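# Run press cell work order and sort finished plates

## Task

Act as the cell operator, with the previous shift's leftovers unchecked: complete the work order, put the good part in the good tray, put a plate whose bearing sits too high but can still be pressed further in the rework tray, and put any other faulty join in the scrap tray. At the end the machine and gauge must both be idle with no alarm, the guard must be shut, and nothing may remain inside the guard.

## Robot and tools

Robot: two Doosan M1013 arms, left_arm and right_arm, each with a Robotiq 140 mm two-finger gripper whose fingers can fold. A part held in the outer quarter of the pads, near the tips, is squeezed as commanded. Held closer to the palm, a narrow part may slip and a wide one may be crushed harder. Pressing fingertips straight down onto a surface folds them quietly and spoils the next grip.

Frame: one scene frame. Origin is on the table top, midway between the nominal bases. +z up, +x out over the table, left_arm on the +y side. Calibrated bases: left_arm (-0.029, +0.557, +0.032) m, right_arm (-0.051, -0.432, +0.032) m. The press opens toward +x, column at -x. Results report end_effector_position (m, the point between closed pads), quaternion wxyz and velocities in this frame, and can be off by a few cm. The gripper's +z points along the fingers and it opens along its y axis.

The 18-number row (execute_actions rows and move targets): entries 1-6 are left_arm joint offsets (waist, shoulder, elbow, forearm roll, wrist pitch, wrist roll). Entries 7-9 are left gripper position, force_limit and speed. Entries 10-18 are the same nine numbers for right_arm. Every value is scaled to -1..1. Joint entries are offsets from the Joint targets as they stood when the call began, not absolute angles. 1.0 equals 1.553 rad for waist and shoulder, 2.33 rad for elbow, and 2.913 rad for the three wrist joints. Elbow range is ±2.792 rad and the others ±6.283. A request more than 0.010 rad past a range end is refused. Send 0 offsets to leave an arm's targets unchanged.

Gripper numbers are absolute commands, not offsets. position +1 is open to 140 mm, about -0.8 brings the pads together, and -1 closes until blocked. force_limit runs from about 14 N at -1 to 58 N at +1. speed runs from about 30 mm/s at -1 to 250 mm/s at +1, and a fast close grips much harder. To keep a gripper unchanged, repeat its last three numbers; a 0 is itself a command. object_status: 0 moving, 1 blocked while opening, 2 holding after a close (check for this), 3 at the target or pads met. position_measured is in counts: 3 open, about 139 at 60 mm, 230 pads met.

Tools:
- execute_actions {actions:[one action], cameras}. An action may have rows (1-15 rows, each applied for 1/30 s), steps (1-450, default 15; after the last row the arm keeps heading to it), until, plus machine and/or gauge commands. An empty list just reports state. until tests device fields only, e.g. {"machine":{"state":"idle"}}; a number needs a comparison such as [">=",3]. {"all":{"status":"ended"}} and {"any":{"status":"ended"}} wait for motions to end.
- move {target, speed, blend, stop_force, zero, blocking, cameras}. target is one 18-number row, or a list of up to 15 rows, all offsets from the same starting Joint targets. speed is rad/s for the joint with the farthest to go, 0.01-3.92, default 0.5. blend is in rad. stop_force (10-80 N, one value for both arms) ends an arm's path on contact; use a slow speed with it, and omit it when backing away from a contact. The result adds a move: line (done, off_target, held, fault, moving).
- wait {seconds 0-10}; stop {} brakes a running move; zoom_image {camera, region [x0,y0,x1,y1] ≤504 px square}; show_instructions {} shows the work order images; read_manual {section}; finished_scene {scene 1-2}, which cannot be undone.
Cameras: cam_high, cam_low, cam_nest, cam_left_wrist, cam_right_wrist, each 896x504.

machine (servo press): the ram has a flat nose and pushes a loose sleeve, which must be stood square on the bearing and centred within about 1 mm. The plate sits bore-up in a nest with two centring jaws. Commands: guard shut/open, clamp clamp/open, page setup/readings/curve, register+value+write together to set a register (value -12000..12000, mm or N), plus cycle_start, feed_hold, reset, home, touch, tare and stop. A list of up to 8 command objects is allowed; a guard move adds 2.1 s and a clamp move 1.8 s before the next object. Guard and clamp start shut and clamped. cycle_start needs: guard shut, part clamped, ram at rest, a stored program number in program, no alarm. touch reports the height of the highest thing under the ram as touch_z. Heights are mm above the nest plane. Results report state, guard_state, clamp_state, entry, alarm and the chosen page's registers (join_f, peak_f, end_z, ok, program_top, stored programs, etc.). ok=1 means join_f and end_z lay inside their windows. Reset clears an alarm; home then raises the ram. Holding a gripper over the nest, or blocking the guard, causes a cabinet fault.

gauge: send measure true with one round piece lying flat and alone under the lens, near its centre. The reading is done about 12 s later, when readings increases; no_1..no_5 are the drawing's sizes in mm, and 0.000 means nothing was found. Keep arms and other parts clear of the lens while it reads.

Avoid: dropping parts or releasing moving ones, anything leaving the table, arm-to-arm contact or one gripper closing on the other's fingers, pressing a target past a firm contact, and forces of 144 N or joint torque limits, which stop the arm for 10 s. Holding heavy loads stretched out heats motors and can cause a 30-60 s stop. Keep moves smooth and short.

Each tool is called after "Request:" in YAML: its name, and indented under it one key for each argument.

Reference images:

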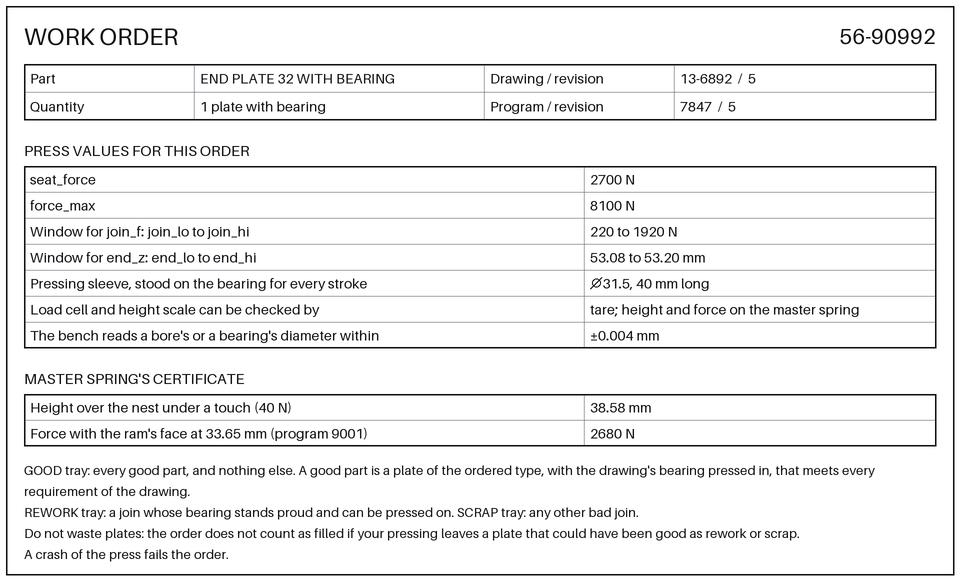

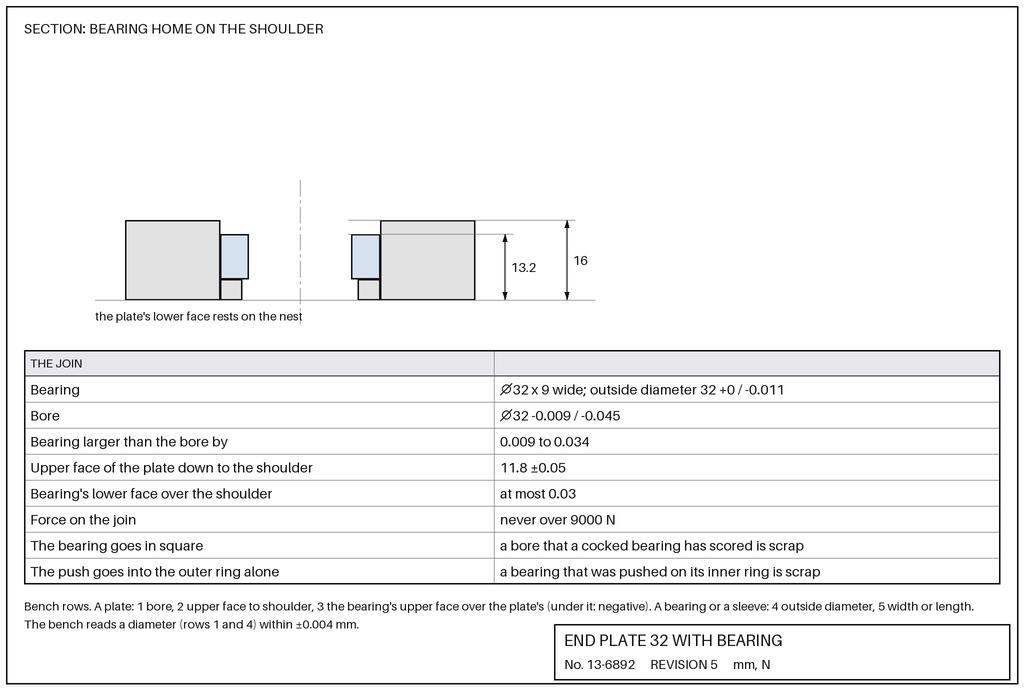

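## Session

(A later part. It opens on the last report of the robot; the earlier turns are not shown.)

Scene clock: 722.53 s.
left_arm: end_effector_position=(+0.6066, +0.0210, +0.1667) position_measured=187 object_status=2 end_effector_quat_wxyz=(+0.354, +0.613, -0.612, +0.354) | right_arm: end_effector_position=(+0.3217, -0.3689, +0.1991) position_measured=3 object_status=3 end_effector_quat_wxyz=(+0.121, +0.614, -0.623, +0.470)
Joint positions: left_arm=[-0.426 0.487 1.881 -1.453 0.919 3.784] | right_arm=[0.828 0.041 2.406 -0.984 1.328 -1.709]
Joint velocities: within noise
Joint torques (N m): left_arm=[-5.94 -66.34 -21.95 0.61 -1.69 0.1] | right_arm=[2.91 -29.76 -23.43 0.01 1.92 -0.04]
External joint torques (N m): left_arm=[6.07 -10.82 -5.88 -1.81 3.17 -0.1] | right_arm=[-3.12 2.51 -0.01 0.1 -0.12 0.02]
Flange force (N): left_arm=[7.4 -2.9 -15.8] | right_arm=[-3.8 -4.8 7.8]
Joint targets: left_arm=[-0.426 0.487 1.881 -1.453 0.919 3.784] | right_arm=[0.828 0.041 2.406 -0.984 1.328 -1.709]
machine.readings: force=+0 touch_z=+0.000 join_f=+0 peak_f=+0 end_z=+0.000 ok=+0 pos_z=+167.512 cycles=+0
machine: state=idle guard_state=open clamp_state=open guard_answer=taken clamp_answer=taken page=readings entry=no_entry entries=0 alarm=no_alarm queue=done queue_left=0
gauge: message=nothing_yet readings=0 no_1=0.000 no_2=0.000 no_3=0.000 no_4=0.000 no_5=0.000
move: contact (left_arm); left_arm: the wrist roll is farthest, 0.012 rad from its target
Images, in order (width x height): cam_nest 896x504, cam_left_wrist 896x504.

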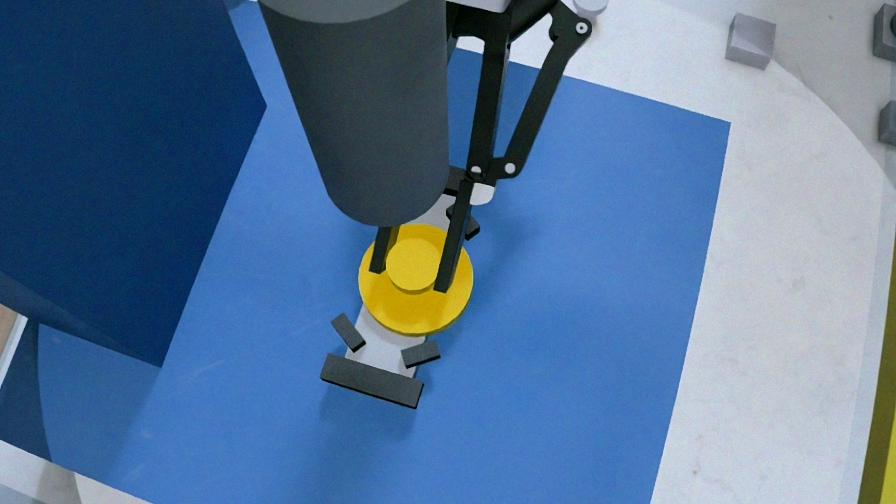

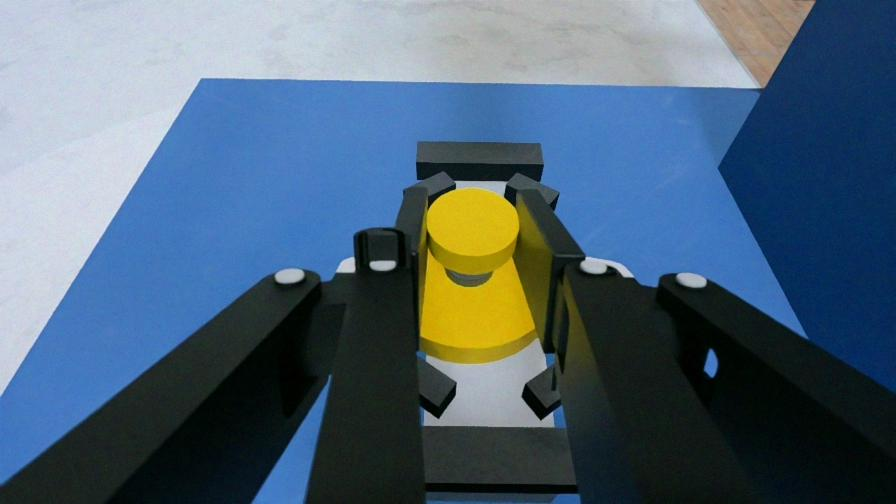

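Request:
execute_actions:
  actions:
    - {"rows":[[0,0,0,0,0,0,-0.08,1,-0.7,0,0,0,0,0,0,1,1,1]],"steps":60}
  cameras: []

Request:
execute_actions:
  actions:
    - {"machine":{"clamp":"clamp"},"steps":90}
  cameras: ["cam_left_wrist","cam_nest"]

Scene clock: 759.37 s.
left_arm: end_effector_position=(+0.6066, +0.0210, +0.1667) position_measured=139 object_status=3 end_effector_quat_wxyz=(+0.354, +0.613, -0.612, +0.354) | right_arm: end_effector_position=(+0.3217, -0.3689, +0.1991) position_measured=3 object_status=3 end_effector_quat_wxyz=(+0.121, +0.614, -0.623, +0.470)
Joint positions: left_arm=[-0.426 0.487 1.881 -1.453 0.919 3.784] | right_arm=[0.828 0.041 2.406 -0.984 1.328 -1.709]
Joint velocities: within noise
Joint torques (N m): left_arm=[-2.74 -79.86 -26.97 -1.38 1.4 0.1] | right_arm=[3.23 -30.04 -23.55 -0.01 1.92 -0.05]
External joint torques (N m): left_arm=[2.95 3.27 -0.76 0.19 0.05 -0.1] | right_arm=[-3.31 2.84 0.19 0.13 -0.12 0.03]
Flange force (N): left_arm=[-3.8 -7.2 -0.2] | right_arm=[-4.4 -4.8 8.5]
Joint targets: left_arm=[-0.426 0.487 1.881 -1.453 0.919 3.784] | right_arm=[0.828 0.041 2.406 -0.984 1.328 -1.709]
machine.readings: force=+0 touch_z=+0.000 join_f=+0 peak_f=+0 end_z=+0.000 ok=+0 pos_z=+167.512 cycles=+0
machine: state=idle guard_state=open clamp_state=open guard_answer=taken clamp_answer=taken page=readings entry=no_entry entries=0 alarm=no_alarm queue=done queue_left=0
gauge: message=nothing_yet readings=0 no_1=0.000 no_2=0.000 no_3=0.000 no_4=0.000 no_5=0.000
No camera images: "cameras" was empty.

Scene clock: 762.57 s.
left_arm: end_effector_position=(+0.6066, +0.0210, +0.1667) position_measured=139 object_status=3 end_effector_quat_wxyz=(+0.354, +0.613, -0.612, +0.354) | right_arm: end_effector_position=(+0.3217, -0.3689, +0.1991) position_measured=3 object_status=3 end_effector_quat_wxyz=(+0.121, +0.614, -0.623, +0.470)
Joint positions: left_arm=[-0.426 0.487 1.881 -1.453 0.919 3.784] | right_arm=[0.828 0.041 2.406 -0.984 1.328 -1.709]
Joint velocities: within noise
Joint torques (N m): left_arm=[-2.64 -79.79 -26.93 -1.32 1.44 0.11] | right_arm=[3.29 -29.91 -23.25 0 1.9 -0.06]
External joint torques (N m): left_arm=[2.8 3.23 -0.74 0.14 0.02 -0.11] | right_arm=[-3.37 2.53 -0.16 0.11 -0.1 0.03]
Flange force (N): left_arm=[-3.7 -6.9 0.0] | right_arm=[-3.8 -5.3 8.2]
Joint targets: left_arm=[-0.426 0.487 1.881 -1.453 0.919 3.784] | right_arm=[0.828 0.041 2.406 -0.984 1.328 -1.709]
Tool commands: left_gripper/position=-0.08 left_gripper/force_limit=+1.0 left_gripper/speed=-0.7 right_gripper/position=+1.0 right_gripper/force_limit=+1.0 right_gripper/speed=+1.0
machine.readings: force=+0 touch_z=+0.000 join_f=+0 peak_f=+0 end_z=+0.000 ok=+0 pos_z=+167.512 cycles=+0
machine: state=idle guard_state=open clamp_state=clamped guard_answer=taken clamp_answer=taken page=readings entry=no_entry entries=0 alarm=no_alarm queue=done queue_left=0
gauge: message=nothing_yet readings=0 no_1=0.000 no_2=0.000 no_3=0.000 no_4=0.000 no_5=0.000
Images, in order (width x height): cam_nest 896x504, cam_left_wrist 896x504.

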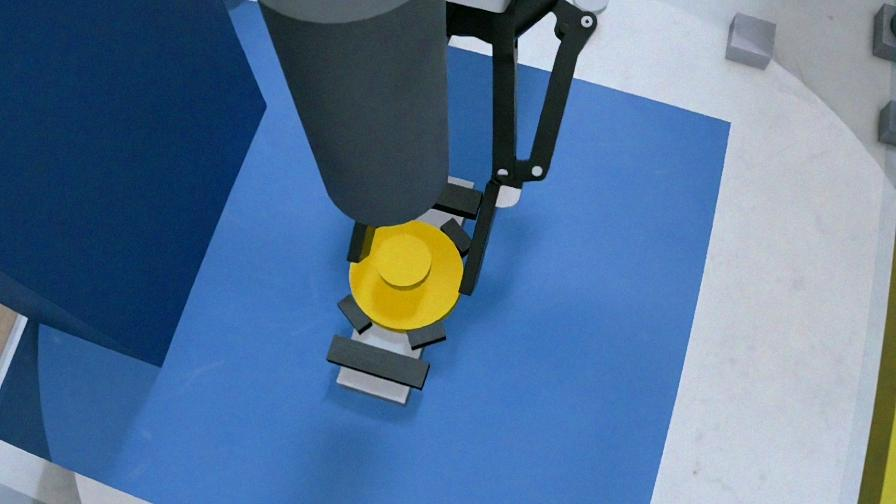

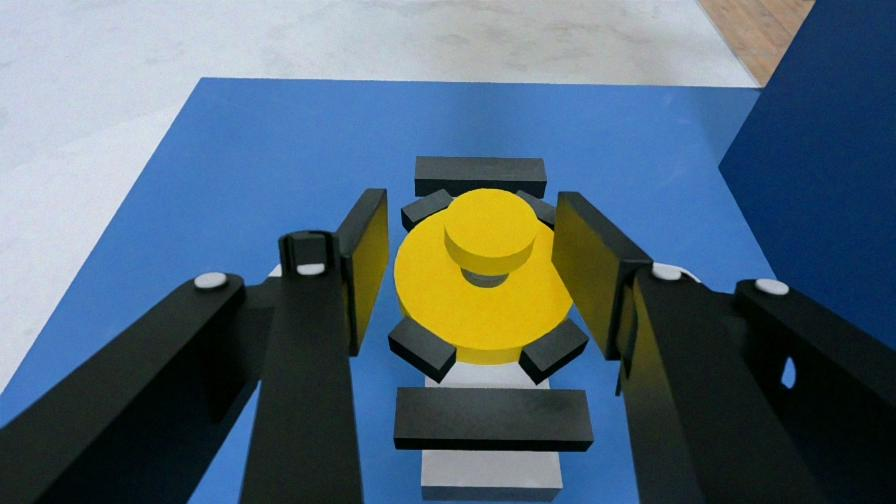

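Request:
move:
  target:
    - [0.0621,-0.0486,0.0107,0.0329,0.0263,-0.0163,-0.08,1,-0.7,0,0,0,0,0,0,1,1,1]
    - [0.2388,-0.1335,0.0029,0.1043,0.1123,-0.0445,-0.08,1,-0.7,0,0,0,0,0,0,1,1,1]
  speed: [0.15,0.4]
  cameras: ["cam_nest","cam_left_wrist"]

Scene clock: 770.50 s.
left_arm: end_effector_position=(+0.6060, +0.2705, +0.3002) position_measured=139 object_status=3 end_effector_quat_wxyz=(+0.353, +0.613, -0.612, +0.354) | right_arm: end_effector_position=(+0.3217, -0.3689, +0.1991) position_measured=3 object_status=3 end_effector_quat_wxyz=(+0.121, +0.614, -0.623, +0.470)
Joint positions: left_arm=[-0.055 0.28 1.888 -1.149 1.246 3.654] | right_arm=[0.828 0.041 2.406 -0.984 1.328 -1.709]
Joint velocities: within noise
Joint torques (N m): left_arm=[-1.72 -62.96 -32.22 -0.55 1.18 0.09] | right_arm=[3.04 -29.8 -23.4 -0.01 1.87 -0.01]
External joint torques (N m): left_arm=[1.64 1.37 -0.9 0.01 0.01 -0.09] | right_arm=[-3.11 2.46 -0.03 0.13 -0.07 -0.01]
Flange force (N): left_arm=[-1.6 -3.8 -2.0] | right_arm=[-3.6 -4.8 7.6]
Joint targets: left_arm=[-0.055 0.280 1.888 -1.149 1.246 3.654] | right_arm=[0.828 0.041 2.406 -0.984 1.328 -1.709]
machine.readings: force=+0 touch_z=+0.000 join_f=+0 peak_f=+0 end_z=+0.000 ok=+0 pos_z=+167.512 cycles=+0
machine: state=idle guard_state=open clamp_state=clamped guard_answer=taken clamp_answer=taken page=readings entry=no_entry entries=0 alarm=no_alarm queue=done queue_left=0
gauge: message=nothing_yet readings=0 no_1=0.000 no_2=0.000 no_3=0.000 no_4=0.000 no_5=0.000
move: done
Images, in order (width x height): cam_nest 896x504, cam_left_wrist 896x504.

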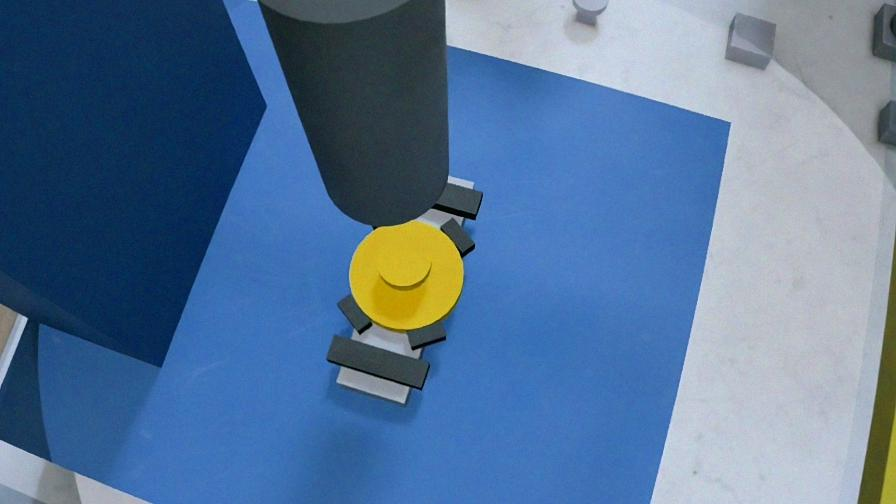

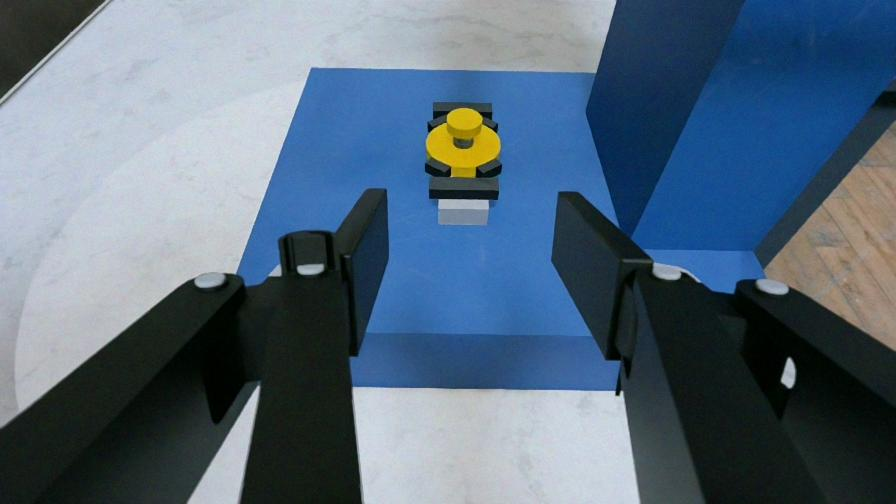

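Request:
execute_actions:
  actions:
    - {"machine":[{"guard":"shut"},{"tare":true},{"touch":true}],"steps":450,"until":{"all":{"status":"ended"}}}
  cameras: ["cam_low"]

Scene clock: 790.17 s.
left_arm: end_effector_position=(+0.6060, +0.2706, +0.3003) position_measured=139 object_status=3 end_effector_quat_wxyz=(+0.353, +0.613, -0.612, +0.354) | right_arm: end_effector_position=(+0.3217, -0.3689, +0.1991) position_measured=3 object_status=3 end_effector_quat_wxyz=(+0.121, +0.614, -0.623, +0.470)
Joint positions: left_arm=[-0.055 0.28 1.888 -1.149 1.246 3.654] | right_arm=[0.828 0.041 2.406 -0.984 1.328 -1.709]
Joint velocities: within noise
Joint torques (N m): left_arm=[-2.45 -64.42 -32.14 -0.71 1.14 0.1] | right_arm=[3.5 -30.4 -23.29 -0.03 1.9 -0.1]
External joint torques (N m): left_arm=[2.5 2.43 -1.08 0.17 0.06 -0.1] | right_arm=[-3.56 2.96 -0.11 0.14 -0.09 0.08]
Flange force (N): left_arm=[-3.0 -5.8 -3.0] | right_arm=[-4.7 -5.5 8.7]
Joint targets: left_arm=[-0.055 0.280 1.888 -1.149 1.246 3.654] | right_arm=[0.828 0.041 2.406 -0.984 1.328 -1.709]
Tool commands: left_gripper/position=-0.08 left_gripper/force_limit=+1.0 left_gripper/speed=-0.7 right_gripper/position=+1.0 right_gripper/force_limit=+1.0 right_gripper/speed=+1.0
machine.readings: force=+0 touch_z=+39.301 join_f=+0 peak_f=+0 end_z=+0.000 ok=+0 pos_z=+167.512 cycles=+0
machine: state=idle guard_state=shut clamp_state=clamped guard_answer=taken clamp_answer=taken page=readings entry=taken entries=2 alarm=no_alarm queue=done queue_left=0
gauge: message=nothing_yet readings=0 no_1=0.000 no_2=0.000 no_3=0.000 no_4=0.000 no_5=0.000
Images, in order (width x height): cam_low 896x504.

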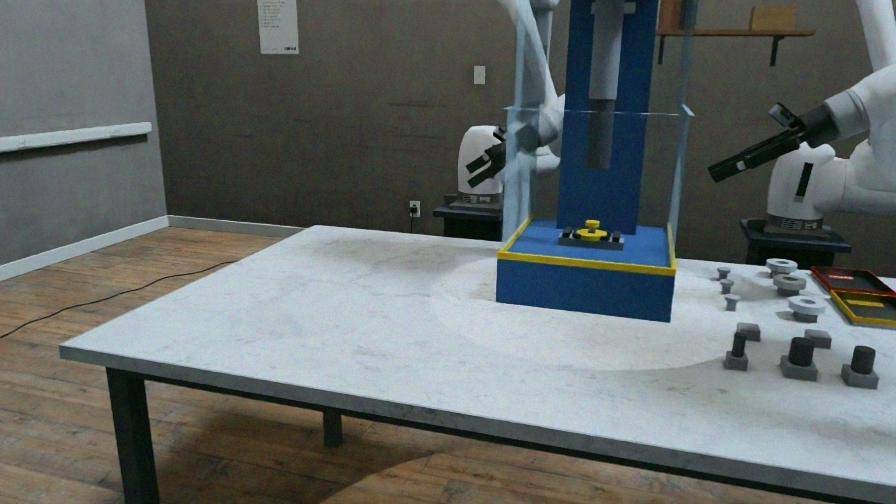

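Request:
execute_actions:
  actions:
    - {"machine":[{"register":"ram_zero","value":153.209,"write":true},{"register":"program","value":9001,"write":true},{"cycle_start":true}],"steps":450,"until":{"all":{"status":"ended"}}}
  cameras: []

Request:
execute_actions:
  actions:
    - {"machine":{"page":"curve"},"steps":2}
  cameras: []

Request:
execute_actions:
  actions:
    - {"machine":{"page":"setup"},"steps":2}
  cameras: []

Scene clock: 805.70 s.
left_arm: end_effector_position=(+0.6060, +0.2706, +0.3003) position_measured=139 object_status=3 end_effector_quat_wxyz=(+0.353, +0.613, -0.612, +0.354) | right_arm: end_effector_position=(+0.3217, -0.3689, +0.1991) position_measured=3 object_status=3 end_effector_quat_wxyz=(+0.121, +0.614, -0.623, +0.470)
Joint positions: left_arm=[-0.055 0.28 1.888 -1.149 1.246 3.654] | right_arm=[0.828 0.041 2.406 -0.984 1.328 -1.709]
Joint velocities: within noise
Joint torques (N m): left_arm=[-2.42 -64.39 -32.19 -0.7 1.17 0.1] | right_arm=[3.48 -30.14 -23.44 0 1.86 -0.07]
External joint torques (N m): left_arm=[2.45 2.35 -0.96 0.16 0.03 -0.1] | right_arm=[-3.57 2.74 0 0.11 -0.06 0.05]
Flange force (N): left_arm=[-3.0 -5.5 -2.9] | right_arm=[-4.0 -5.4 8.8]
Joint targets: left_arm=[-0.055 0.280 1.888 -1.149 1.246 3.654] | right_arm=[0.828 0.041 2.406 -0.984 1.328 -1.709]
Tool commands: left_gripper/position=-0.08 left_gripper/force_limit=+1.0 left_gripper/speed=-0.7 right_gripper/position=+1.0 right_gripper/force_limit=+1.0 right_gripper/speed=+1.0
machine.readings: force=+0 touch_z=+39.301 join_f=+2514 peak_f=+2686 end_z=+33.648 ok=+0 pos_z=+166.791 cycles=+1
machine: state=done guard_state=shut clamp_state=clamped guard_answer=taken clamp_answer=taken page=readings entry=taken entries=5 alarm=no_alarm queue=done queue_left=0
gauge: message=nothing_yet readings=0 no_1=0.000 no_2=0.000 no_3=0.000 no_4=0.000 no_5=0.000
No camera images: "cameras" was empty.

Scene clock: 805.97 s.
left_arm: end_effector_position=(+0.6060, +0.2706, +0.3003) position_measured=139 object_status=3 end_effector_quat_wxyz=(+0.353, +0.613, -0.612, +0.354) | right_arm: end_effector_position=(+0.3217, -0.3689, +0.1991) position_measured=3 object_status=3 end_effector_quat_wxyz=(+0.121, +0.614, -0.623, +0.470)
Joint positions: left_arm=[-0.055 0.28 1.888 -1.149 1.246 3.654] | right_arm=[0.828 0.041 2.406 -0.984 1.328 -1.709]
Joint velocities: within noise
Joint torques (N m): left_arm=[-2.91 -64.57 -32.39 -0.65 1.16 0.11] | right_arm=[3.46 -30.2 -23.34 0.01 1.86 -0.08]
External joint torques (N m): left_arm=[3.06 2.27 -0.85 0.12 0.04 -0.12] | right_arm=[-3.65 2.86 -0.08 0.09 -0.05 0.06]
Flange force (N): left_arm=[-3.4 -5.2 -3.7] | right_arm=[-4.3 -5.6 8.9]
Joint targets: left_arm=[-0.055 0.280 1.888 -1.149 1.246 3.654] | right_arm=[0.828 0.041 2.406 -0.984 1.328 -1.709]
Tool commands: left_gripper/position=-0.08 left_gripper/force_limit=+1.0 left_gripper/speed=-0.7 right_gripper/position=+1.0 right_gripper/force_limit=+1.0 right_gripper/speed=+1.0
machine.curve: curve1_z=+39.650 curve1_f=-6 curve2_z=+38.793 curve2_f=-1 curve3_z=+37.936 curve3_f=+386 curve4_z=+37.079 curve4_f=+849 curve5_z=+36.221 curve5_f=+1293 curve6_z=+35.364 curve6_f=+1768 curve7_z=+34.507 curve7_f=+2224 curve8_z=+33.650 curve8_f=+2685
machine: state=done guard_state=shut clamp_state=clamped guard_answer=taken clamp_answer=taken page=curve entry=taken entries=5 alarm=no_alarm queue=done queue_left=0
gauge: message=nothing_yet readings=0 no_1=0.000 no_2=0.000 no_3=0.000 no_4=0.000 no_5=0.000
No camera images: "cameras" was empty.

Scene clock: 806.23 s.
left_arm: end_effector_position=(+0.6060, +0.2706, +0.3003) position_measured=139 object_status=3 end_effector_quat_wxyz=(+0.353, +0.613, -0.612, +0.354) | right_arm: end_effector_position=(+0.3217, -0.3689, +0.1991) position_measured=3 object_status=3 end_effector_quat_wxyz=(+0.121, +0.614, -0.623, +0.470)
Joint positions: left_arm=[-0.055 0.28 1.888 -1.149 1.246 3.654] | right_arm=[0.828 0.041 2.406 -0.984 1.328 -1.709]
Joint velocities: within noise
Joint torques (N m): left_arm=[-2.5 -64.73 -32.32 -0.65 1.13 0.13] | right_arm=[3.34 -30.46 -23.37 0 1.93 -0.07]
External joint torques (N m): left_arm=[2.59 2.39 -0.96 0.11 0.07 -0.13] | right_arm=[-3.48 3.22 -0.02 0.12 -0.13 0.04]
Flange force (N): left_arm=[-3.1 -5.5 -3.1] | right_arm=[-5.3 -5.4 8.9]
Joint targets: left_arm=[-0.055 0.280 1.888 -1.149 1.246 3.654] | right_arm=[0.828 0.041 2.406 -0.984 1.328 -1.709]
Tool commands: left_gripper/position=-0.08 left_gripper/force_limit=+1.0 left_gripper/speed=-0.7 right_gripper/position=+1.0 right_gripper/force_limit=+1.0 right_gripper/speed=+1.0
machine.setup: program=+9001 ram_zero=+153.209 seat_force=+2700 force_max=+8100 join_lo=+220 join_hi=+1920 end_lo=+53.080 end_hi=+53.200 cell_gain=+0.517 cell_zero=-15 program_revision=+1 program_top=+33.650 stored1_number=+9001 stored1_revision=+1 stored2_number=+2386 stored2_revision=+2 stored3_number=+8204 stored3_revision=+6 stored4_number=+7514 stored4_revision=+3 stored5_number=+7847 stored5_revision=+5
machine: state=done guard_state=shut clamp_state=clamped guard_answer=taken clamp_answer=taken page=setup entry=taken entries=5 alarm=no_alarm queue=done queue_left=0
gauge: message=nothing_yet readings=0 no_1=0.000 no_2=0.000 no_3=0.000 no_4=0.000 no_5=0.000
No camera images: "cameras" was empty.

Request:
execute_actions:
  actions:
    - {"machine":[{"register":"program","value":7847,"write":true,"page":"readings"},{"touch":true},{"guard":"open"},{"clamp":"open"}],"steps":450,"until":{"all":{"status":"ended"}}}
  cameras: ["cam_nest","cam_left_wrist"]

Scene clock: 829.00 s.
left_arm: end_effector_position=(+0.6060, +0.2706, +0.3003) position_measured=139 object_status=3 end_effector_quat_wxyz=(+0.353, +0.613, -0.612, +0.354) | right_arm: end_effector_position=(+0.3217, -0.3689, +0.1991) position_measured=3 object_status=3 end_effector_quat_wxyz=(+0.121, +0.614, -0.623, +0.470)
Joint positions: left_arm=[-0.055 0.28 1.888 -1.149 1.246 3.654] | right_arm=[0.828 0.041 2.406 -0.984 1.328 -1.709]
Joint velocities: within noise
Joint torques (N m): left_arm=[-2.67 -64.48 -32.19 -0.71 1.12 0.08] | right_arm=[3.24 -30.35 -23.22 -0.02 1.9 -0.09]
External joint torques (N m): left_arm=[2.79 2.21 -1.06 0.17 0.08 -0.08] | right_arm=[-3.34 3.13 -0.19 0.14 -0.1 0.07]
Flange force (N): left_arm=[-3.1 -5.5 -3.5] | right_arm=[-5.3 -5.4 8.3]
Joint targets: left_arm=[-0.055 0.280 1.888 -1.149 1.246 3.654] | right_arm=[0.828 0.041 2.406 -0.984 1.328 -1.709]
Tool commands: left_gripper/position=-0.08 left_gripper/force_limit=+1.0 left_gripper/speed=-0.7 right_gripper/position=+1.0 right_gripper/force_limit=+1.0 right_gripper/speed=+1.0
machine.readings: force=+0 touch_z=+38.551 join_f=+2514 peak_f=+2686 end_z=+33.648 ok=+0 pos_z=+166.791 cycles=+1
machine: state=idle guard_state=open clamp_state=between guard_answer=taken clamp_answer=taken page=readings entry=taken entries=7 alarm=no_alarm queue=running queue_left=0
gauge: message=nothing_yet readings=0 no_1=0.000 no_2=0.000 no_3=0.000 no_4=0.000 no_5=0.000
Images, in order (width x height): cam_nest 896x504, cam_left_wrist 896x504.

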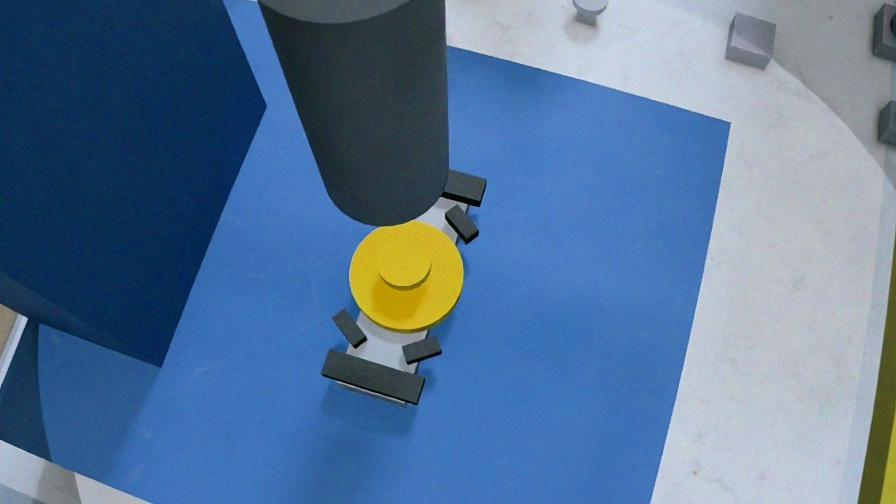

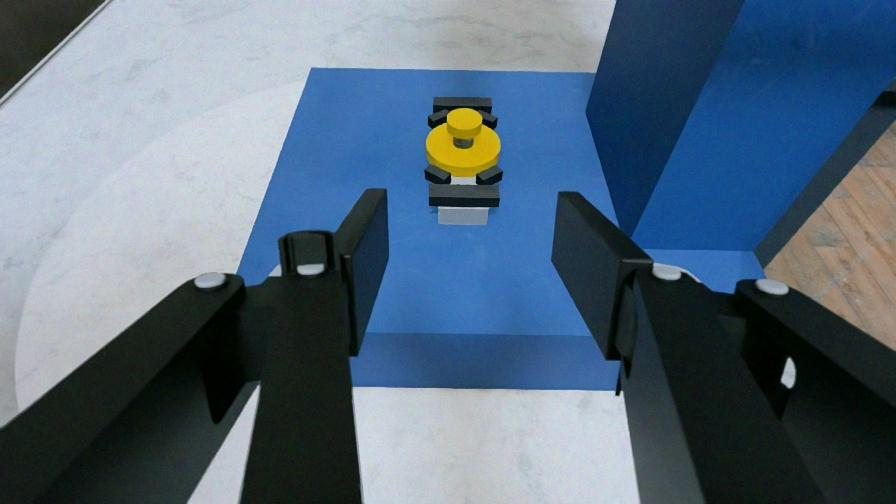

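Request:
move:
  target:
    - [-0.1792,0.0803,0.0123,-0.0727,-0.0870,0.0292,-0.08,1,-0.7,0,0,0,0,0,0,1,1,1]
    - [-0.2413,0.1288,0.0016,-0.1056,-0.1133,0.0456,-0.08,1,-0.7,0,0,0,0,0,0,1,1,1]
  speed: [0.4,0.1]
  cameras: ["cam_left_wrist"]

Scene clock: 867.97 s.
left_arm: end_effector_position=(+0.6006, +0.0209, +0.1674) position_measured=139 object_status=3 end_effector_quat_wxyz=(+0.353, +0.613, -0.612, +0.354) | right_arm: end_effector_position=(+0.3217, -0.3689, +0.1991) position_measured=3 object_status=3 end_effector_quat_wxyz=(+0.121, +0.614, -0.623, +0.470)
Joint positions: left_arm=[-0.429 0.48 1.892 -1.456 0.916 3.787] | right_arm=[0.828 0.041 2.406 -0.984 1.328 -1.709]
Joint velocities: within noise
Joint torques (N m): left_arm=[-1.92 -79.61 -26.8 -1.4 1.54 0.17] | right_arm=[3.11 -30.16 -23.34 0.08 1.91 0.01]
External joint torques (N m): left_arm=[2.14 3.3 -0.91 0.21 -0.07 -0.17] | right_arm=[-3.2 2.84 -0.11 0.04 -0.11 -0.04]
Flange force (N): left_arm=[-3.0 -7.0 0.9] | right_arm=[-4.4 -5.3 8.1]
Joint targets: left_arm=[-0.429 0.480 1.892 -1.456 0.916 3.787] | right_arm=[0.828 0.041 2.406 -0.984 1.328 -1.709]
machine.readings: force=+0 touch_z=+38.551 join_f=+2514 peak_f=+2686 end_z=+33.648 ok=+0 pos_z=+166.791 cycles=+1
machine: state=idle guard_state=open clamp_state=open guard_answer=taken clamp_answer=taken page=readings entry=taken entries=7 alarm=no_alarm queue=done queue_left=0
gauge: message=nothing_yet readings=0 no_1=0.000 no_2=0.000 no_3=0.000 no_4=0.000 no_5=0.000
move: done
Images, in order (width x height): cam_left_wrist 896x504.

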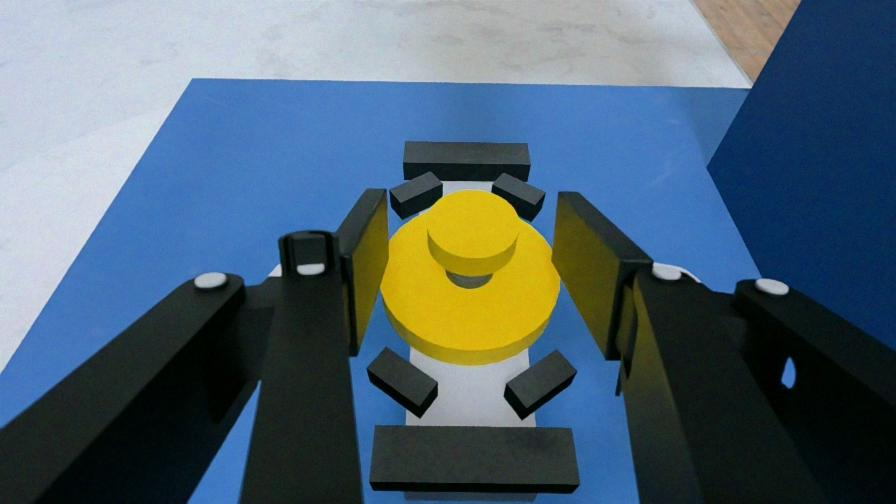

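Request:
execute_actions:
  actions:
    - {"rows":[[0,0,0,0,0,0,-1,1,-1,0,0,0,0,0,0,1,1,1]],"steps":100}
  cameras: []

Request:
move:
  target:
    - [0,-0.0222,-0.0058,0.0129,0.0024,-0.0207,-1,1,-1,0,0,0,0,0,0,1,1,1]
    - [0.1816,0.0073,-0.0381,0.0735,0.0740,-0.0122,-1,1,-1,0,0,0,0,0,0,1,1,1]
    - [0.2527,0.1349,-0.0949,0.0860,0.0923,0.0213,-1,1,-1,0,0,0,0,0,0,1,1,1]
  speed: [0.08,0.2,0.2]
  cameras: ["cam_left_wrist"]

Request:
move:
  target: [0,0.0407,0.0037,-0.0097,-0.0085,0.0252,-1,1,-1,0,0,0,0,0,0,1,1,1]
  speed: 0.025
  stop_force: 12
  cameras: ["cam_left_wrist"]

Scene clock: 907.73 s.
left_arm: end_effector_position=(+0.6006, +0.0209, +0.1674) position_measured=187 object_status=2 end_effector_quat_wxyz=(+0.353, +0.613, -0.612, +0.354) | right_arm: end_effector_position=(+0.3217, -0.3689, +0.1991) position_measured=3 object_status=3 end_effector_quat_wxyz=(+0.121, +0.614, -0.623, +0.470)
Joint positions: left_arm=[-0.429 0.48 1.892 -1.456 0.916 3.787] | right_arm=[0.828 0.041 2.406 -0.984 1.328 -1.709]
Joint velocities: within noise
Joint torques (N m): left_arm=[-7.14 -72.37 -24.89 -0.73 0.62 0.1] | right_arm=[3.2 -30.31 -23.28 0.05 1.87 -0.06]
External joint torques (N m): left_arm=[7.28 -3.45 -2.69 -0.47 0.85 -0.1] | right_arm=[-3.32 2.94 -0.13 0.06 -0.06 0.04]
Flange force (N): left_arm=[-0.3 -5.9 -11.0] | right_arm=[-4.7 -5.3 8.3]
Joint targets: left_arm=[-0.429 0.480 1.892 -1.456 0.916 3.787] | right_arm=[0.828 0.041 2.406 -0.984 1.328 -1.709]
machine.readings: force=+0 touch_z=+38.551 join_f=+2514 peak_f=+2686 end_z=+33.648 ok=+0 pos_z=+166.791 cycles=+1
machine: state=idle guard_state=open clamp_state=open guard_answer=taken clamp_answer=taken page=readings entry=taken entries=7 alarm=no_alarm queue=done queue_left=0
gauge: message=nothing_yet readings=0 no_1=0.000 no_2=0.000 no_3=0.000 no_4=0.000 no_5=0.000
No camera images: "cameras" was empty.

Scene clock: 911.30 s.
left_arm: end_effector_position=(+0.7605, +0.2765, +0.1004) position_measured=187 object_status=2 end_effector_quat_wxyz=(+0.353, +0.613, -0.612, +0.354) | right_arm: end_effector_position=(+0.3217, -0.3689, +0.1991) position_measured=3 object_status=3 end_effector_quat_wxyz=(+0.121, +0.614, -0.623, +0.470)
Joint positions: left_arm=[-0.037 0.689 1.671 -1.206 1.185 3.849] | right_arm=[0.828 0.041 2.406 -0.984 1.328 -1.709]
Joint velocities: within noise
Joint torques (N m): left_arm=[-3.53 -100.5 -28.11 -1.77 2.52 0.16] | right_arm=[3.37 -30.11 -23.29 0.07 1.92 -0.03]
External joint torques (N m): left_arm=[3.74 6.21 0.81 1.15 -0.92 -0.17] | right_arm=[-3.42 2.7 -0.15 0.05 -0.11 0.01]
Flange force (N): left_arm=[-8.4 -5.7 -0.7] | right_arm=[-4.0 -5.5 8.5]
Joint targets: left_arm=[-0.037 0.689 1.671 -1.206 1.185 3.849] | right_arm=[0.828 0.041 2.406 -0.984 1.328 -1.709]
machine.readings: force=+0 touch_z=+38.551 join_f=+2514 peak_f=+2686 end_z=+33.648 ok=+0 pos_z=+166.791 cycles=+1
machine: state=idle guard_state=open clamp_state=open guard_answer=taken clamp_answer=taken page=readings entry=taken entries=7 alarm=no_alarm queue=done queue_left=0
gauge: message=nothing_yet readings=0 no_1=0.000 no_2=0.000 no_3=0.000 no_4=0.000 no_5=0.000
move: done
Images, in order (width x height): cam_left_wrist 896x504.

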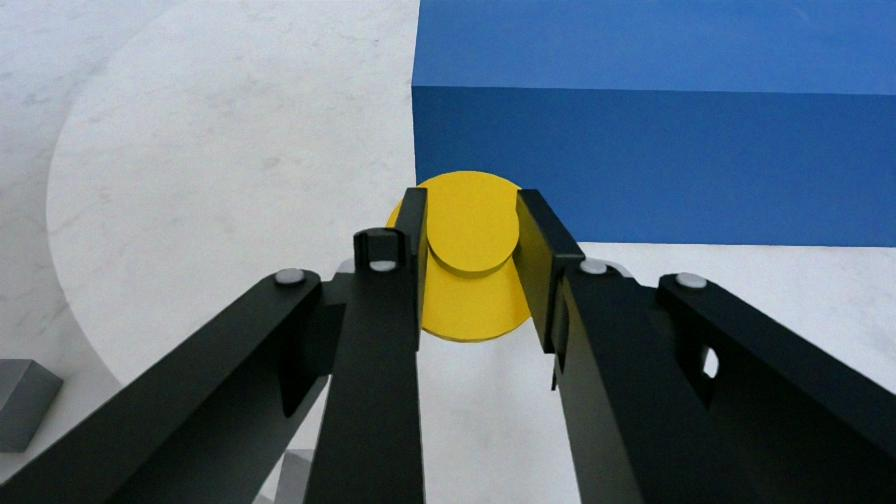

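Scene clock: 914.37 s.
left_arm: end_effector_position=(+0.7607, +0.2764, +0.0564) position_measured=187 object_status=2 end_effector_quat_wxyz=(+0.354, +0.613, -0.612, +0.354) | right_arm: end_effector_position=(+0.3217, -0.3689, +0.1991) position_measured=3 object_status=3 end_effector_quat_wxyz=(+0.121, +0.614, -0.623, +0.470)
Joint positions: left_arm=[-0.037 0.742 1.678 -1.23 1.165 3.91] | right_arm=[0.828 0.041 2.406 -0.984 1.328 -1.709]
Joint velocities: within noise
Joint torques (N m): left_arm=[-2.85 -98.49 -24.12 -0.6 1.39 0.16] | right_arm=[3.16 -29.92 -23.4 0.02 1.85 -0.09]
External joint torques (N m): left_arm=[3.05 1.94 -1.16 -0.06 0.32 -0.16] | right_arm=[-3.26 2.47 -0.01 0.09 -0.05 0.07]
Flange force (N): left_arm=[-3.7 -5.2 -2.6] | right_arm=[-3.6 -4.9 8.0]
Joint targets: left_arm=[-0.037 0.742 1.678 -1.230 1.165 3.910] | right_arm=[0.828 0.041 2.406 -0.984 1.328 -1.709]
machine.readings: force=+0 touch_z=+38.551 join_f=+2514 peak_f=+2686 end_z=+33.648 ok=+0 pos_z=+166.791 cycles=+1
machine: state=idle guard_state=open clamp_state=open guard_answer=taken clamp_answer=taken page=readings entry=taken entries=7 alarm=no_alarm queue=done queue_left=0
gauge: message=nothing_yet readings=0 no_1=0.000 no_2=0.000 no_3=0.000 no_4=0.000 no_5=0.000
move: contact (left_arm); left_arm: the wrist roll is farthest, 0.012 rad from its target
Images, in order (width x height): cam_left_wrist 896x504.

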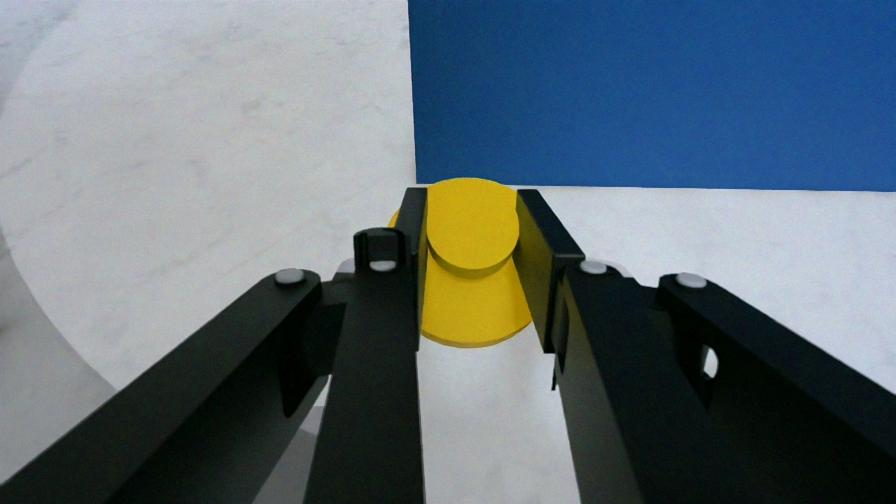

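Request:
move:
  target: [0,0.0061,0.0004,-0.0013,-0.0014,0.0037,-1,1,-1,0,0,0,0,0,0,1,1,1]
  speed: 0.01
  stop_force: 25
  cameras: ["cam_left_wrist","cam_low"]

Scene clock: 927.70 s.
left_arm: end_effector_position=(+0.7607, +0.2766, +0.0484) position_measured=187 object_status=2 end_effector_quat_wxyz=(+0.353, +0.613, -0.612, +0.354) | right_arm: end_effector_position=(+0.3217, -0.3689, +0.1991) position_measured=3 object_status=3 end_effector_quat_wxyz=(+0.121, +0.614, -0.623, +0.470)
Joint positions: left_arm=[-0.037 0.751 1.679 -1.233 1.161 3.921] | right_arm=[0.828 0.041 2.406 -0.984 1.328 -1.709]
Joint velocities: within noise
Joint torques (N m): left_arm=[-1.62 -98.14 -23.46 -0.33 1.15 0.11] | right_arm=[3.25 -29.98 -23.38 0.01 1.93 -0.1]
External joint torques (N m): left_arm=[1.88 1.59 -1.4 -0.31 0.57 -0.11] | right_arm=[-3.35 2.76 0.01 0.1 -0.13 0.08]
Flange force (N): left_arm=[-2.7 -5.2 -1.4] | right_arm=[-4.3 -5.1 8.5]
Joint targets: left_arm=[-0.037 0.751 1.679 -1.233 1.161 3.921] | right_arm=[0.828 0.041 2.406 -0.984 1.328 -1.709]
machine.readings: force=+0 touch_z=+38.551 join_f=+2514 peak_f=+2686 end_z=+33.648 ok=+0 pos_z=+166.791 cycles=+1
machine: state=idle guard_state=open clamp_state=open guard_answer=taken clamp_answer=taken page=readings entry=taken entries=7 alarm=no_alarm queue=done queue_left=0
gauge: message=nothing_yet readings=0 no_1=0.000 no_2=0.000 no_3=0.000 no_4=0.000 no_5=0.000
move: done
Images, in order (width x height): cam_low 896x504, cam_left_wrist 896x504.

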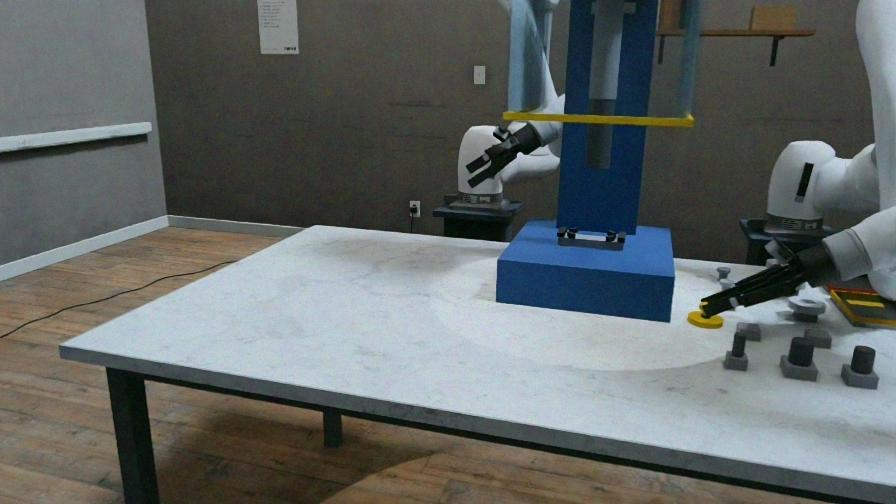

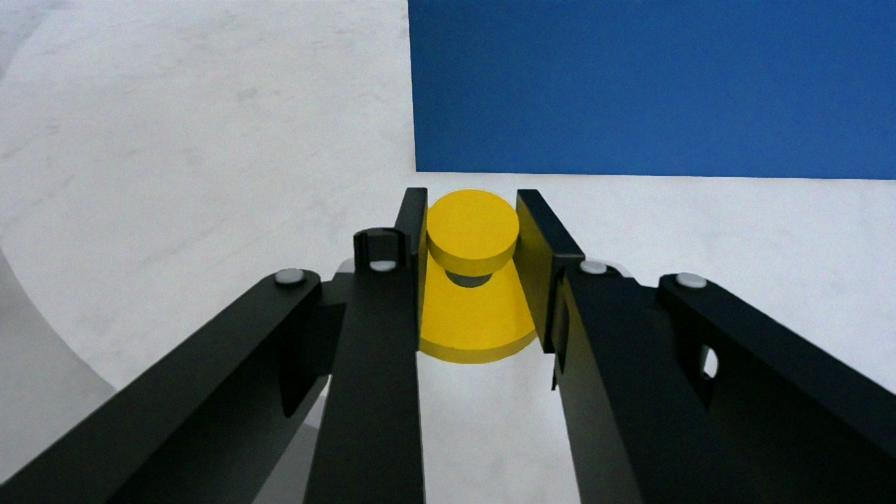

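Request:
execute_actions:
  actions:
    - {"rows":[[0,0,0,0,0,0,-0.08,1,-0.7,0,0,0,0,0,0,1,1,1]],"steps":50}
  cameras: []

Request:
move:
  target:
    - [0,-0.0395,-0.0036,0.0094,0.0081,-0.0247,-0.08,1,-0.7,0,0,0,0,0,0,1,1,1]
    - [-0.105,-0.6122,0.2237,-0.3319,-0.0897,0.1303,-0.08,1,-0.7,0,0,0,0,0,0,1,1,1]
    - [-0.2182,-0.3231,0.3479,-0.6551,-0.1776,0.2719,-0.08,1,-0.7,0,0,0,0,0,0,1,1,1]
  speed: [0.15,0.8,0.6]
  blend: [0,0.2,0]
  cameras: ["cam_left_wrist","cam_low"]

Scene clock: 975.03 s.
left_arm: end_effector_position=(+0.7607, +0.2766, +0.0484) position_measured=139 object_status=3 end_effector_quat_wxyz=(+0.353, +0.613, -0.612, +0.354) | right_arm: end_effector_position=(+0.3217, -0.3689, +0.1991) position_measured=3 object_status=3 end_effector_quat_wxyz=(+0.121, +0.614, -0.623, +0.470)
Joint positions: left_arm=[-0.037 0.751 1.679 -1.233 1.161 3.921] | right_arm=[0.828 0.041 2.406 -0.984 1.328 -1.709]
Joint velocities: within noise
Joint torques (N m): left_arm=[-2.69 -100.28 -24.32 -0.81 1.72 0.1] | right_arm=[3.57 -30.08 -23.31 0 1.84 -0.11]
External joint torques (N m): left_arm=[2.83 3.34 -0.61 0.15 0 -0.1] | right_arm=[-3.67 2.71 -0.14 0.12 -0.04 0.08]
Flange force (N): left_arm=[-5.2 -5.3 -1.3] | right_arm=[-4.0 -5.7 8.8]
Joint targets: left_arm=[-0.037 0.751 1.679 -1.233 1.161 3.921] | right_arm=[0.828 0.041 2.406 -0.984 1.328 -1.709]
machine.readings: force=+0 touch_z=+38.551 join_f=+2514 peak_f=+2686 end_z=+33.648 ok=+0 pos_z=+166.791 cycles=+1
machine: state=idle guard_state=open clamp_state=open guard_answer=taken clamp_answer=taken page=readings entry=taken entries=7 alarm=no_alarm queue=done queue_left=0
gauge: message=nothing_yet readings=0 no_1=0.000 no_2=0.000 no_3=0.000 no_4=0.000 no_5=0.000
No camera images: "cameras" was empty.

Scene clock: 986.47 s.
left_arm: end_effector_position=(+0.6998, +0.2205, +0.4097) position_measured=139 object_status=3 end_effector_quat_wxyz=(+0.252, +0.561, -0.527, +0.586) | right_arm: end_effector_position=(+0.3217, -0.3689, +0.1991) position_measured=3 object_status=3 end_effector_quat_wxyz=(+0.121, +0.614, -0.623, +0.470)
Joint positions: left_arm=[-0.122 0.224 1.951 -1.723 1.03 4.087] | right_arm=[0.828 0.041 2.406 -0.984 1.328 -1.709]
Joint velocities: within noise
Joint torques (N m): left_arm=[-16.6 -115.02 -78.23 -22.89 18.29 -2.48] | right_arm=[3.36 -30.25 -23.35 -0.03 1.88 -0.06]
External joint torques (N m): left_arm=[16.65 57.67 44.17 20.38 -16.74 2.46] | right_arm=[-3.54 2.99 -0.07 0.14 -0.08 0.03]
External joint torques when the fault began: left_arm=[26.1 98.6 74.03 32.19 -42.49 5.05]
Flange force (N): left_arm=[-78.2 9.1 -6.2] | right_arm=[-4.7 -5.5 8.7]
Flange force when the fault began (N): left_arm=[-125.5 23.7 12.6]
Joint targets: left_arm=[-0.122 0.224 1.951 -1.723 1.030 4.087] | right_arm=[0.828 0.041 2.406 -0.984 1.328 -1.709]
Tool commands: left_gripper/position=-0.082353 left_gripper/force_limit=+1.0 left_gripper/speed=-0.701961 right_gripper/position=+1.0 right_gripper/force_limit=+1.0 right_gripper/speed=+1.0
FORCE FAULT: contact force on the left arm reached its limit, and that arm stopped for 10 seconds. The contact can be on any part of that arm, not only on its tool. That arm's remaining commands of this call were not run. That arm's target is now where it stood when the stop ended, not its last command. That arm accepts commands again.
machine.readings: force=+0 touch_z=+38.551 join_f=+2514 peak_f=+2686 end_z=+33.648 ok=+0 pos_z=+166.791 cycles=+1
machine: state=idle guard_state=open clamp_state=open guard_answer=taken clamp_answer=taken page=readings entry=taken entries=7 alarm=no_alarm queue=done queue_left=0
gauge: message=nothing_yet readings=0 no_1=0.000 no_2=0.000 no_3=0.000 no_4=0.000 no_5=0.000
move: fault (left_arm); path passed 1 of 3 targets; left_arm: the forearm roll is farthest, 1.418 rad from its target
Images, in order (width x height): cam_low 896x504, cam_left_wrist 896x504.

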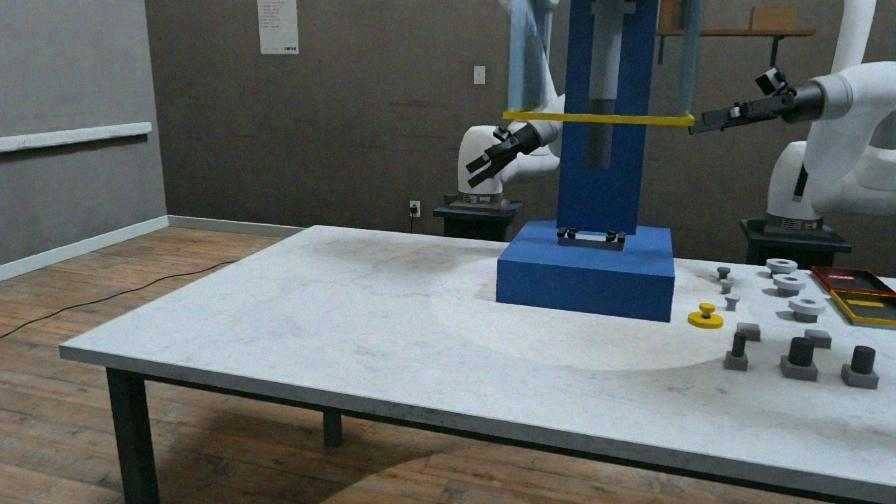

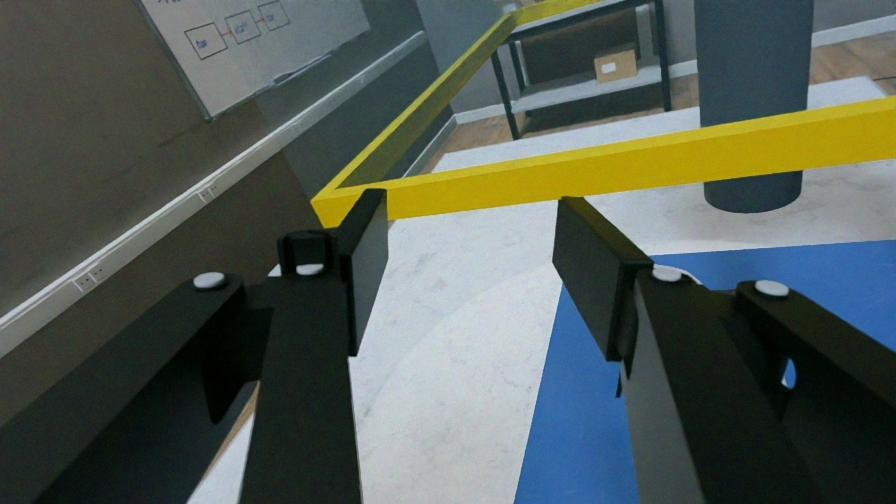

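Request:
move:
  target: [0.16,-0.15,0,0,0,0,-0.08,1,-0.7,0,0,0,0,0,0,1,1,1]
  speed: 0.3
  cameras: []

Scene clock: 997.00 s.
left_arm: end_effector_position=(+0.6883, +0.4007, +0.5798) position_measured=139 object_status=3 end_effector_quat_wxyz=(+0.114, +0.550, -0.480, +0.674) | right_arm: end_effector_position=(+0.3217, -0.3689, +0.1991) position_measured=3 object_status=3 end_effector_quat_wxyz=(+0.121, +0.614, -0.623, +0.470)
Joint positions: left_arm=[0.126 -0.008 1.951 -1.723 1.03 4.087] | right_arm=[0.828 0.041 2.406 -0.984 1.328 -1.709]
Joint velocities: within noise
Joint torques (N m): left_arm=[-1.38 -39.52 -38.28 -2.99 1 0.09] | right_arm=[3.59 -30.08 -23.65 0.04 1.88 -0.08]
External joint torques (N m): left_arm=[1.3 0.96 -1.38 0.14 0.08 -0.12] | right_arm=[-3.66 2.72 0.24 0.07 -0.07 0.05]
Flange force (N): left_arm=[-1.2 -4.9 -0.7] | right_arm=[-3.8 -5.2 9.3]
Joint targets: left_arm=[0.127 -0.009 1.951 -1.723 1.030 4.087] | right_arm=[0.828 0.041 2.406 -0.984 1.328 -1.709]
machine.readings: force=+0 touch_z=+38.551 join_f=+2514 peak_f=+2686 end_z=+33.648 ok=+0 pos_z=+166.791 cycles=+1
machine: state=idle guard_state=open clamp_state=open guard_answer=taken clamp_answer=taken page=readings entry=taken entries=7 alarm=no_alarm queue=done queue_left=0
gauge: message=nothing_yet readings=0 no_1=0.000 no_2=0.000 no_3=0.000 no_4=0.000 no_5=0.000
move: done
No camera images: "cameras" was empty.


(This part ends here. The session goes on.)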